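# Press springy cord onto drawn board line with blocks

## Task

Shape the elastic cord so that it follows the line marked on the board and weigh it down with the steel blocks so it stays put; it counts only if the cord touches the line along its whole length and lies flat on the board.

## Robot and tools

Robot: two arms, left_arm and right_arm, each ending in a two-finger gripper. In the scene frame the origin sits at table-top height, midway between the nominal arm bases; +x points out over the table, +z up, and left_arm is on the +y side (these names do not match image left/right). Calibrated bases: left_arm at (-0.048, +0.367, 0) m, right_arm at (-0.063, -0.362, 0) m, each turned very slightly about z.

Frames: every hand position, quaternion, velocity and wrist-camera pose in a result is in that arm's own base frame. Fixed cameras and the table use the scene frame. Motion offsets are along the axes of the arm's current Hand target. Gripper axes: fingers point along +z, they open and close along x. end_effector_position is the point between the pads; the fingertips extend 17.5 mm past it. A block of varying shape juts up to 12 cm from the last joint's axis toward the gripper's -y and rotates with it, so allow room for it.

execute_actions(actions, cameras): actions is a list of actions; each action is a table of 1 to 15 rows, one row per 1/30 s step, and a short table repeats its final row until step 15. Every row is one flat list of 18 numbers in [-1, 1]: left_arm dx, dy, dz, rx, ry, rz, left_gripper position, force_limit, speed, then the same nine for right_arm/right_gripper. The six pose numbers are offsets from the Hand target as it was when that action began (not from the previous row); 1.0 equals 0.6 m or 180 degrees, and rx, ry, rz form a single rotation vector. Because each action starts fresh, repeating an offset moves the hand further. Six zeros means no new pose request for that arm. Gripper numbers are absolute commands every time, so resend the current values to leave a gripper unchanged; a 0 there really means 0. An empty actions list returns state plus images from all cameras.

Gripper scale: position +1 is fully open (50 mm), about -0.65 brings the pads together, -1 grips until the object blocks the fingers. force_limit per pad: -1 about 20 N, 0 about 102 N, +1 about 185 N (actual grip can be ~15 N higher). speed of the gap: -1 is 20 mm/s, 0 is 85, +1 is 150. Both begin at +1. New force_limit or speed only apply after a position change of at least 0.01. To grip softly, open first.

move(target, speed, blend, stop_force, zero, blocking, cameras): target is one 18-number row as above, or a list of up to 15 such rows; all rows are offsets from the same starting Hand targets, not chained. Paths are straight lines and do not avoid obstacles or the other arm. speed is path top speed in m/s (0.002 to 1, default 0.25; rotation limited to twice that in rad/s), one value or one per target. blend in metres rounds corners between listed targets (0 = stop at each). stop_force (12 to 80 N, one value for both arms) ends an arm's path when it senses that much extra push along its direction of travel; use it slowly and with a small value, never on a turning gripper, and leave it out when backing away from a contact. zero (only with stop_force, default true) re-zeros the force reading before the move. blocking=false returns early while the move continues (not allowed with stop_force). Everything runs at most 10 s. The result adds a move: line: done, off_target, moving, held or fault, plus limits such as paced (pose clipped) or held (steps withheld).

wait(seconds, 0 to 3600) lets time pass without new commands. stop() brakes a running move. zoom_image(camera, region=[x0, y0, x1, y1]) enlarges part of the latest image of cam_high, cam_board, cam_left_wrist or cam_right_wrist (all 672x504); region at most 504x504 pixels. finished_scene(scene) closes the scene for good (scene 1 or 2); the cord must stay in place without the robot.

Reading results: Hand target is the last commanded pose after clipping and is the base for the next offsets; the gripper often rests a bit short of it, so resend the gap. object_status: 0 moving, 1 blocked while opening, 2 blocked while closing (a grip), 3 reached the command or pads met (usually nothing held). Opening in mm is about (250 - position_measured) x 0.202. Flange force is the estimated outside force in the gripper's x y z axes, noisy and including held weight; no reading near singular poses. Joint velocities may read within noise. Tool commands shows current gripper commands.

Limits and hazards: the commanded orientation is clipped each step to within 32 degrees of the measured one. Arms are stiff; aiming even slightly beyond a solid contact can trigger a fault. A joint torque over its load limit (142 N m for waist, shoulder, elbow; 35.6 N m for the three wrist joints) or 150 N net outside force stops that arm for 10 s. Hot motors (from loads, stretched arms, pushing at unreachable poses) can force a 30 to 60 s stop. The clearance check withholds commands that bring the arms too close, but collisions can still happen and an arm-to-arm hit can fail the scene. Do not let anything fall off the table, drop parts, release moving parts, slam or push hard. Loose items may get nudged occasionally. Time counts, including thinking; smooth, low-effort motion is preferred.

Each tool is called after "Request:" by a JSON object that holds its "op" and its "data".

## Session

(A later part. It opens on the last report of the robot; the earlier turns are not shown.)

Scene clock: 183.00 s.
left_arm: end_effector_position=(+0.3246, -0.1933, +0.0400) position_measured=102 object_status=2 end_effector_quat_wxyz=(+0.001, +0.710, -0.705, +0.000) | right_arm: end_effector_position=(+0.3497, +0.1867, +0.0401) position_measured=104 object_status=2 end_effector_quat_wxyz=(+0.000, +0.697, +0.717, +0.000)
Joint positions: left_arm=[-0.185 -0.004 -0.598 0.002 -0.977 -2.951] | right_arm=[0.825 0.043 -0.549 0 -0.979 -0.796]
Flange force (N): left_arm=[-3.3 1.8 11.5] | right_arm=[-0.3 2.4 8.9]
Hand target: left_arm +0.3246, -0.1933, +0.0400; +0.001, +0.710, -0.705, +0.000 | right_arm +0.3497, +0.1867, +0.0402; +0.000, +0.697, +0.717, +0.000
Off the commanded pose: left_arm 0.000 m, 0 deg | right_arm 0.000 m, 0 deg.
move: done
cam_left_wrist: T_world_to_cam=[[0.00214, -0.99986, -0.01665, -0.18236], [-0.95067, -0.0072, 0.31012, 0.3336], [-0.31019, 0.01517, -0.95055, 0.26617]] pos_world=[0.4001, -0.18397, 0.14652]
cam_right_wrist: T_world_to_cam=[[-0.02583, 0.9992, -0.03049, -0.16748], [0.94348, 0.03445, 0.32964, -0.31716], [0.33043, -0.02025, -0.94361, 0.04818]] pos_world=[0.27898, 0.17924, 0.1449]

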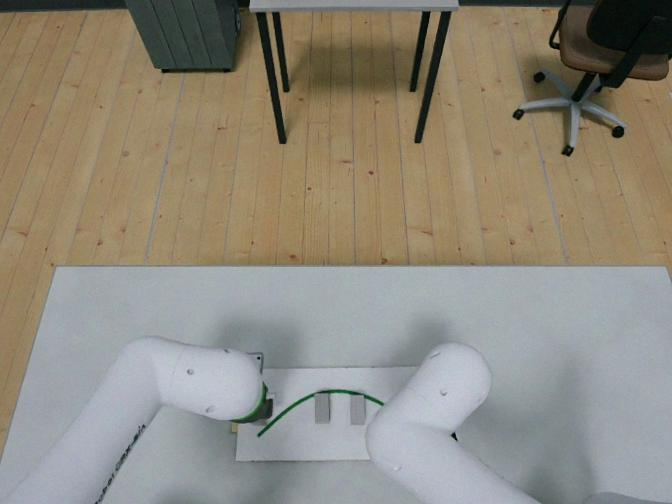

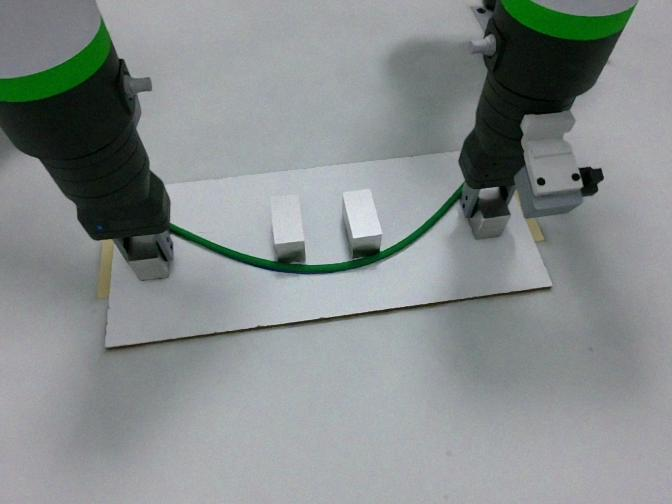

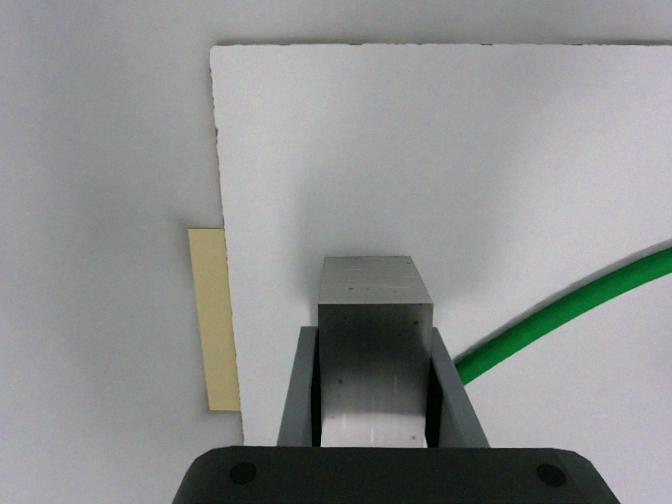

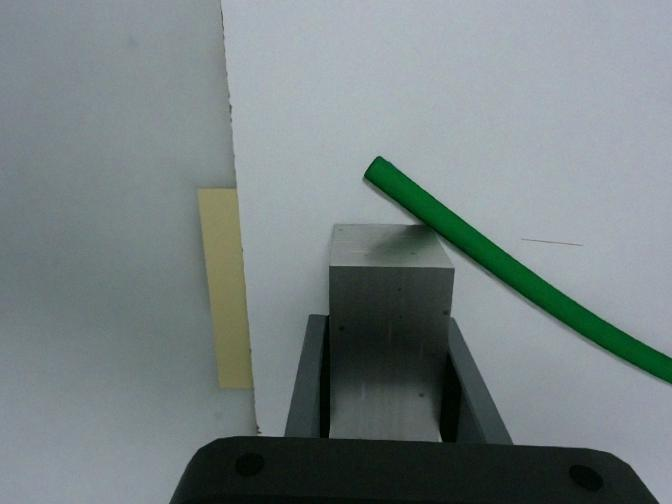

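Request:
{"op": "move", "data": {"target": [[0,0.0034,0,0,0,0,-1,-0.8,-0.8,0,-0.0025,0,0,0,0,-1,-0.8,-0.8],[0,0.0034,0.0014,0,0,0,-1,-0.8,-0.8,0,-0.0025,0.002,0,0,0,-1,-0.8,-0.8],[0,0.0034,0.0014,0,0,0,0.9,-0.8,-0.9,0,-0.0025,0.002,0,0,0,0.9,-0.8,-0.9],[0,0.0034,-0.2,0,0,0,0.9,-0.8,-0.9,0,-0.0025,-0.15,0,0,0,0.9,-0.8,-0.9],[-0.3,0.1,-0.25,0,0,0,0.9,-0.8,-0.9,0.242,-0.002,-0.15,0,0,0,0.9,-0.8,-0.9]], "speed": [0.02,0.02,0.1,0.1,0.2], "cameras": ["all"]}}

Request:
{"op": "zoom_image", "data": {"camera": "cam_board", "region": [130, 160, 490, 310]}}

Request:
{"op": "zoom_image", "data": {"camera": "cam_high", "region": [230, 370, 450, 470]}}

Scene clock: 192.77 s.
left_arm: end_effector_position=(+0.2634, -0.0136, +0.1899) position_measured=18 object_status=3 end_effector_quat_wxyz=(+0.001, +0.710, -0.705, +0.000) | right_arm: end_effector_position=(+0.3443, +0.3318, +0.1301) position_measured=18 object_status=3 end_effector_quat_wxyz=(+0.000, +0.697, +0.717, +0.000)
Joint positions: left_arm=[0.465 -0.505 -0.597 0.001 -1.48 -3.599] | right_arm=[1.042 0.137 -0.211 0 -1.223 -1.014]
Flange force (N): left_arm=[-0.5 1.2 6.5] | right_arm=[-0.2 1.0 3.4]
Hand target: left_arm +0.2634, -0.0136, +0.1899; +0.001, +0.710, -0.705, +0.000 | right_arm +0.3443, +0.3318, +0.1301; +0.000, +0.697, +0.717, +0.000
Off the commanded pose: left_arm 0.000 m, 0 deg | right_arm 0.000 m, 0 deg.
move: done
cam_left_wrist: T_world_to_cam=[[0.00214, -0.99986, -0.01665, -0.00005], [-0.95067, -0.0072, 0.31012, 0.23023], [-0.31019, 0.01517, -0.95055, 0.38695]] pos_world=[0.3389, -0.00427, 0.29642]
cam_right_wrist: T_world_to_cam=[[-0.0259, 0.9992, -0.03062, -0.3098], [0.94345, 0.03456, 0.32972, -0.34686], [0.33051, -0.02035, -0.94358, 0.13779]] pos_world=[0.27368, 0.32434, 0.2349]

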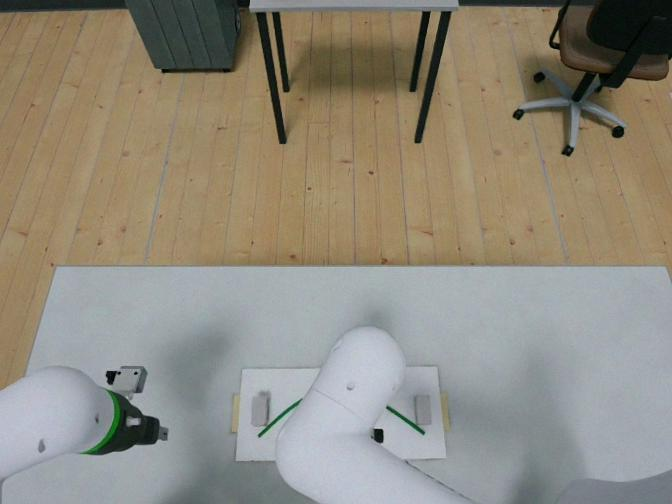

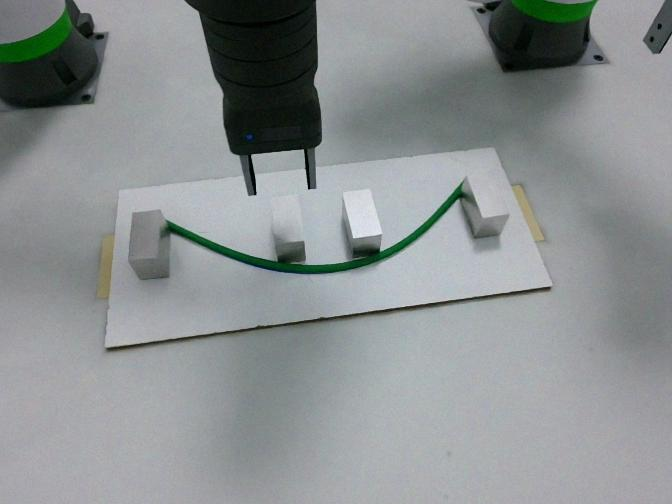

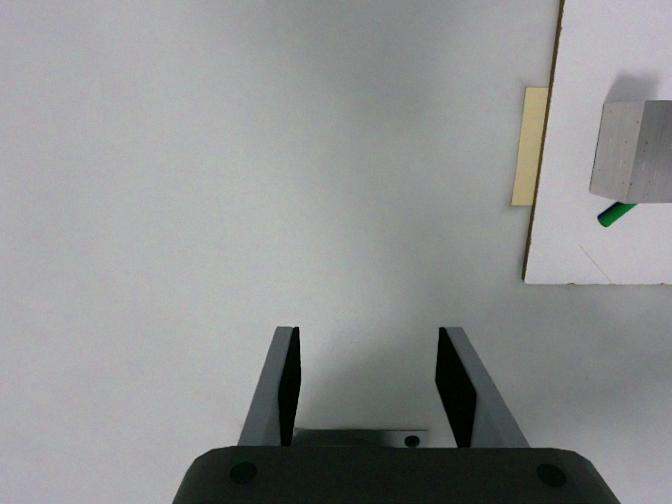

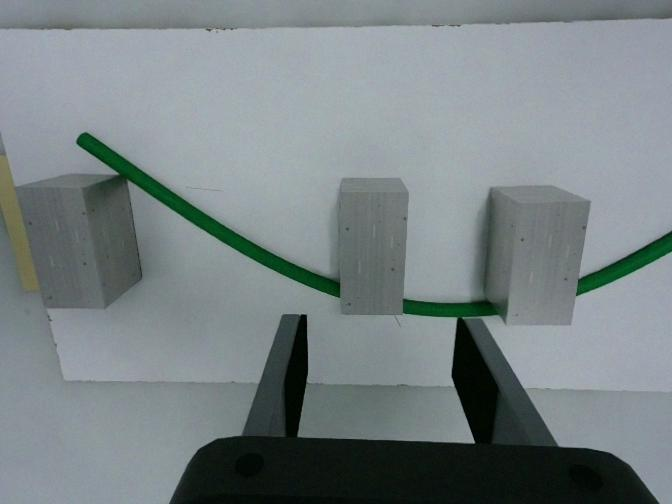

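Scaled by 1.400.

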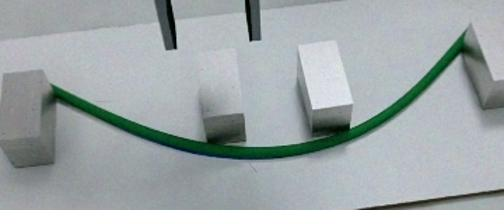

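Scaled by 2.291.

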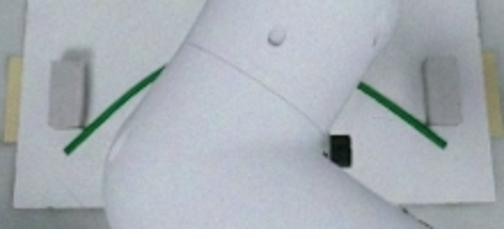

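Request:
{"op": "move", "data": {"target": [[0,0,0,0,0,0,0.9,-0.8,-0.9,0,0,0.1485,0,0,0,0.9,-0.8,-0.9],[0,0,0,0,0,0,0.9,-0.8,-0.9,0,0,0.1485,0,0,0,-1,-1,-1],[0,0,0,0,0,0,0.9,-0.8,-0.9,0,0.0037,0.1485,0,0,0,-1,-1,-1]], "speed": [0.08,0.05,0.01], "cameras": ["cam_board","cam_right_wrist"]}}

Request:
{"op": "zoom_image", "data": {"camera": "cam_board", "region": [150, 200, 350, 300]}}

Scene clock: 201.43 s.
left_arm: end_effector_position=(+0.2634, -0.0136, +0.1899) position_measured=18 object_status=3 end_effector_quat_wxyz=(+0.001, +0.710, -0.705, +0.000) | right_arm: end_effector_position=(+0.3465, +0.3319, +0.0410) position_measured=103 object_status=2 end_effector_quat_wxyz=(+0.000, +0.697, +0.717, +0.000)
Joint positions: left_arm=[0.465 -0.505 -0.597 0.001 -1.48 -3.599] | right_arm=[1.038 0.24 -0.319 0 -1.013 -1.01]
Flange force (N): left_arm=[-1.2 1.8 6.1] | right_arm=[2.5 -18.7 -14.4]
Hand target: left_arm +0.2634, -0.0136, +0.1899; +0.001, +0.710, -0.705, +0.000 | right_arm +0.3465, +0.3319, +0.0410; +0.000, +0.697, +0.717, +0.000
Off the commanded pose: left_arm 0.000 m, 0 deg | right_arm 0.000 m, 0 deg.
move: done
cam_right_wrist: T_world_to_cam=[[-0.02593, 0.9992, -0.03052, -0.31248], [0.94344, 0.03456, 0.32972, -0.31956], [0.33051, -0.02025, -0.94358, 0.05296]] pos_world=[0.27588, 0.32434, 0.1458]

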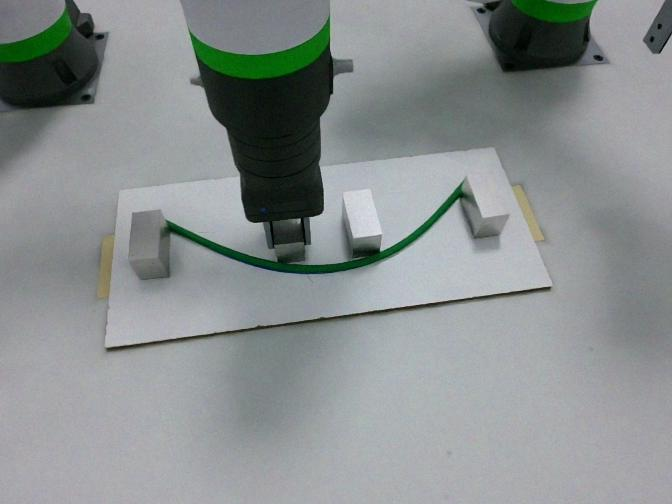

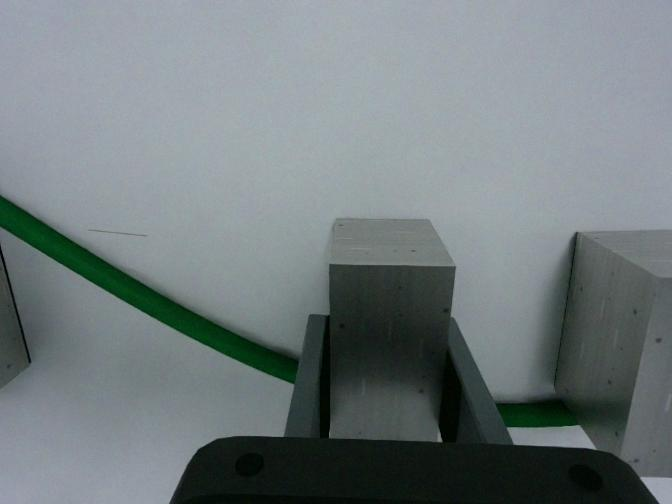

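Scaled by 2.520.

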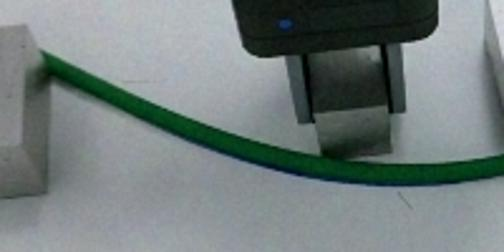

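Request:
{"op": "move", "data": {"target": [0,0,0,0,0,0,0.9,-0.8,-0.9,0,0.0033,0,0,0,0,-1,-1,-1], "speed": 0.01, "cameras": ["cam_board"]}}

Request:
{"op": "zoom_image", "data": {"camera": "cam_board", "region": [150, 200, 350, 300]}}

Request:
{"op": "zoom_image", "data": {"camera": "cam_board", "region": [290, 170, 490, 290]}}

Scene clock: 205.67 s.
left_arm: end_effector_position=(+0.2634, -0.0136, +0.1899) position_measured=18 object_status=3 end_effector_quat_wxyz=(+0.001, +0.710, -0.705, +0.000) | right_arm: end_effector_position=(+0.3485, +0.3319, +0.0410) position_measured=103 object_status=2 end_effector_quat_wxyz=(+0.000, +0.697, +0.717, +0.000)
Joint positions: left_arm=[0.465 -0.505 -0.597 0.001 -1.48 -3.599] | right_arm=[1.035 0.243 -0.315 0 -1.014 -1.006]
Flange force (N): left_arm=[-0.9 0.4 6.3] | right_arm=[2.7 -16.7 -11.8]
Hand target: left_arm +0.2634, -0.0136, +0.1899; +0.001, +0.710, -0.705, +0.000 | right_arm +0.3485, +0.3319, +0.0410; +0.000, +0.697, +0.717, +0.000
Off the commanded pose: left_arm 0.000 m, 0 deg | right_arm 0.000 m, 0 deg.
move: done

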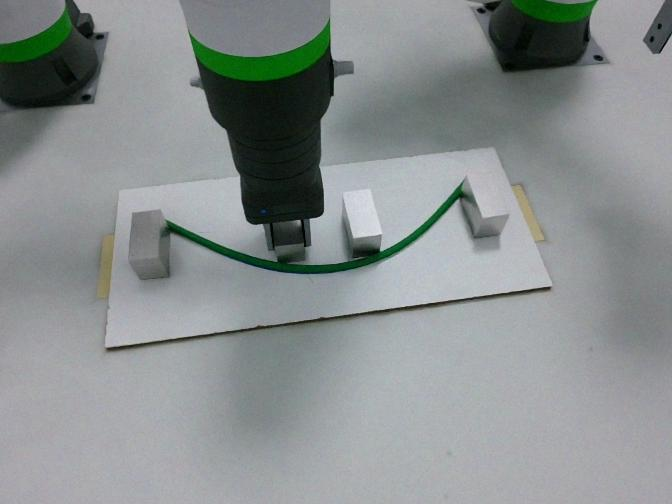

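Scaled by 2.520.

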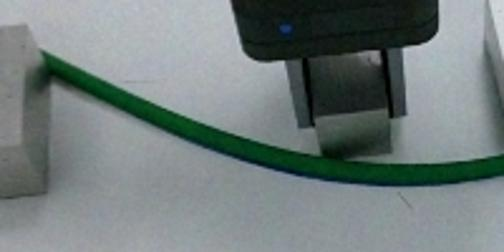

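Scaled by 2.520.

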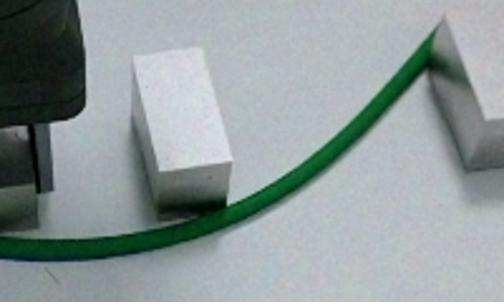

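Request:
{"op": "move", "data": {"target": [[0,0,0,0,0,0,0.9,-0.8,-0.9,0,0.0022,0,0,0,0,-1,-1,-1],[0,0,0,0,0,0,0.9,-0.8,-0.9,0,0.0022,0,0,0,0,0.9,-1,-1],[0,0,0,0,0,0,0.9,-0.8,-0.9,0,0.0022,-0.2,0,0,0,0.9,-1,-1],[0,0,0,0,0,0,0.9,-0.8,-0.9,-0.5,-0.05,-0.25,0,0,0,0.9,-1,-1]], "speed": [0.01,0.05,0.1,0.25], "cameras": ["cam_board","cam_high"]}}

Request:
{"op": "zoom_image", "data": {"camera": "cam_board", "region": [150, 200, 350, 300]}}

Request:
{"op": "zoom_image", "data": {"camera": "cam_high", "region": [230, 370, 450, 470]}}

Scene clock: 215.80 s.
left_arm: end_effector_position=(+0.2634, -0.0136, +0.1899) position_measured=18 object_status=3 end_effector_quat_wxyz=(+0.001, +0.710, -0.705, +0.000) | right_arm: end_effector_position=(+0.3271, +0.0313, +0.1911) position_measured=18 object_status=3 end_effector_quat_wxyz=(+0.000, +0.697, +0.717, +0.000)
Joint positions: left_arm=[0.465 -0.505 -0.597 0.001 -1.48 -3.599] | right_arm=[0.502 -0.303 -0.468 0 -1.406 -0.474]
Flange force (N): left_arm=[-0.9 1.7 6.2] | right_arm=[0.2 2.7 3.2]
Hand target: left_arm +0.2634, -0.0136, +0.1899; +0.001, +0.710, -0.705, +0.000 | right_arm +0.3271, +0.0312, +0.1911; +0.000, +0.697, +0.717, +0.000
Off the commanded pose: left_arm 0.000 m, 0 deg | right_arm 0.000 m, 0 deg.
move: done
Images, in order (width x height): cam_high 672x504, cam_board 672x504.

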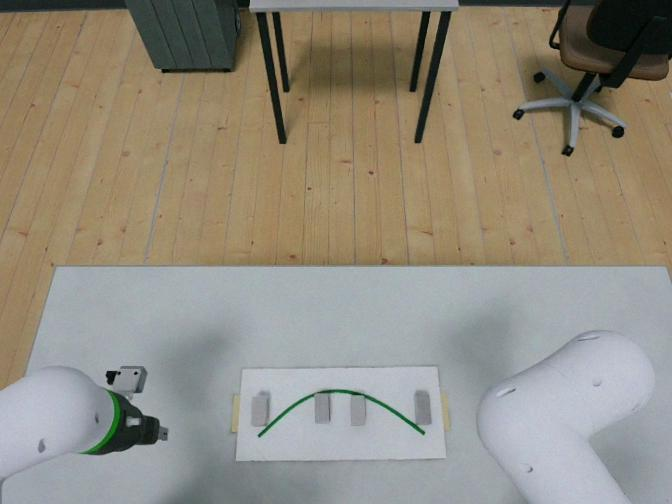

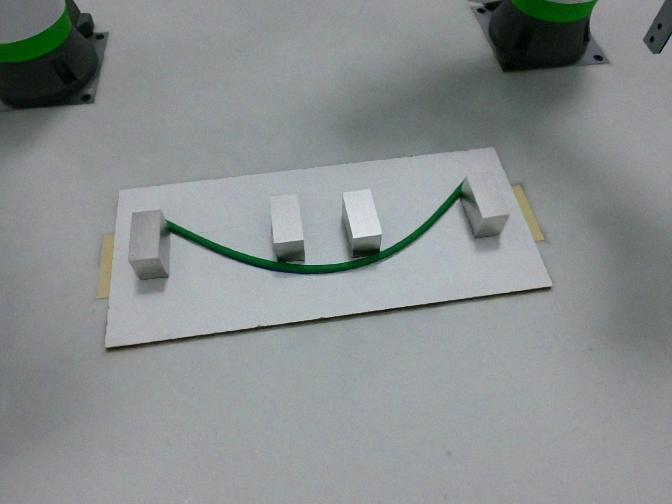

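Scaled by 2.520.

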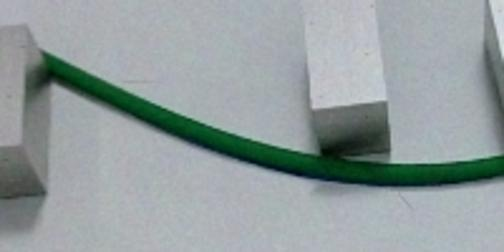

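Scaled by 2.291.

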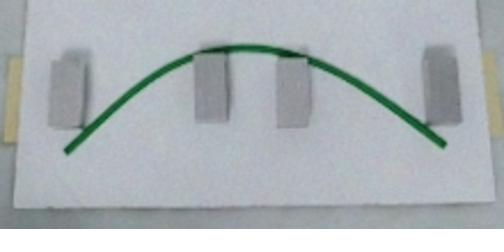

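Request:
{"op": "finished_scene", "data": {"scene": 2}}

The scene is finished: the task was done.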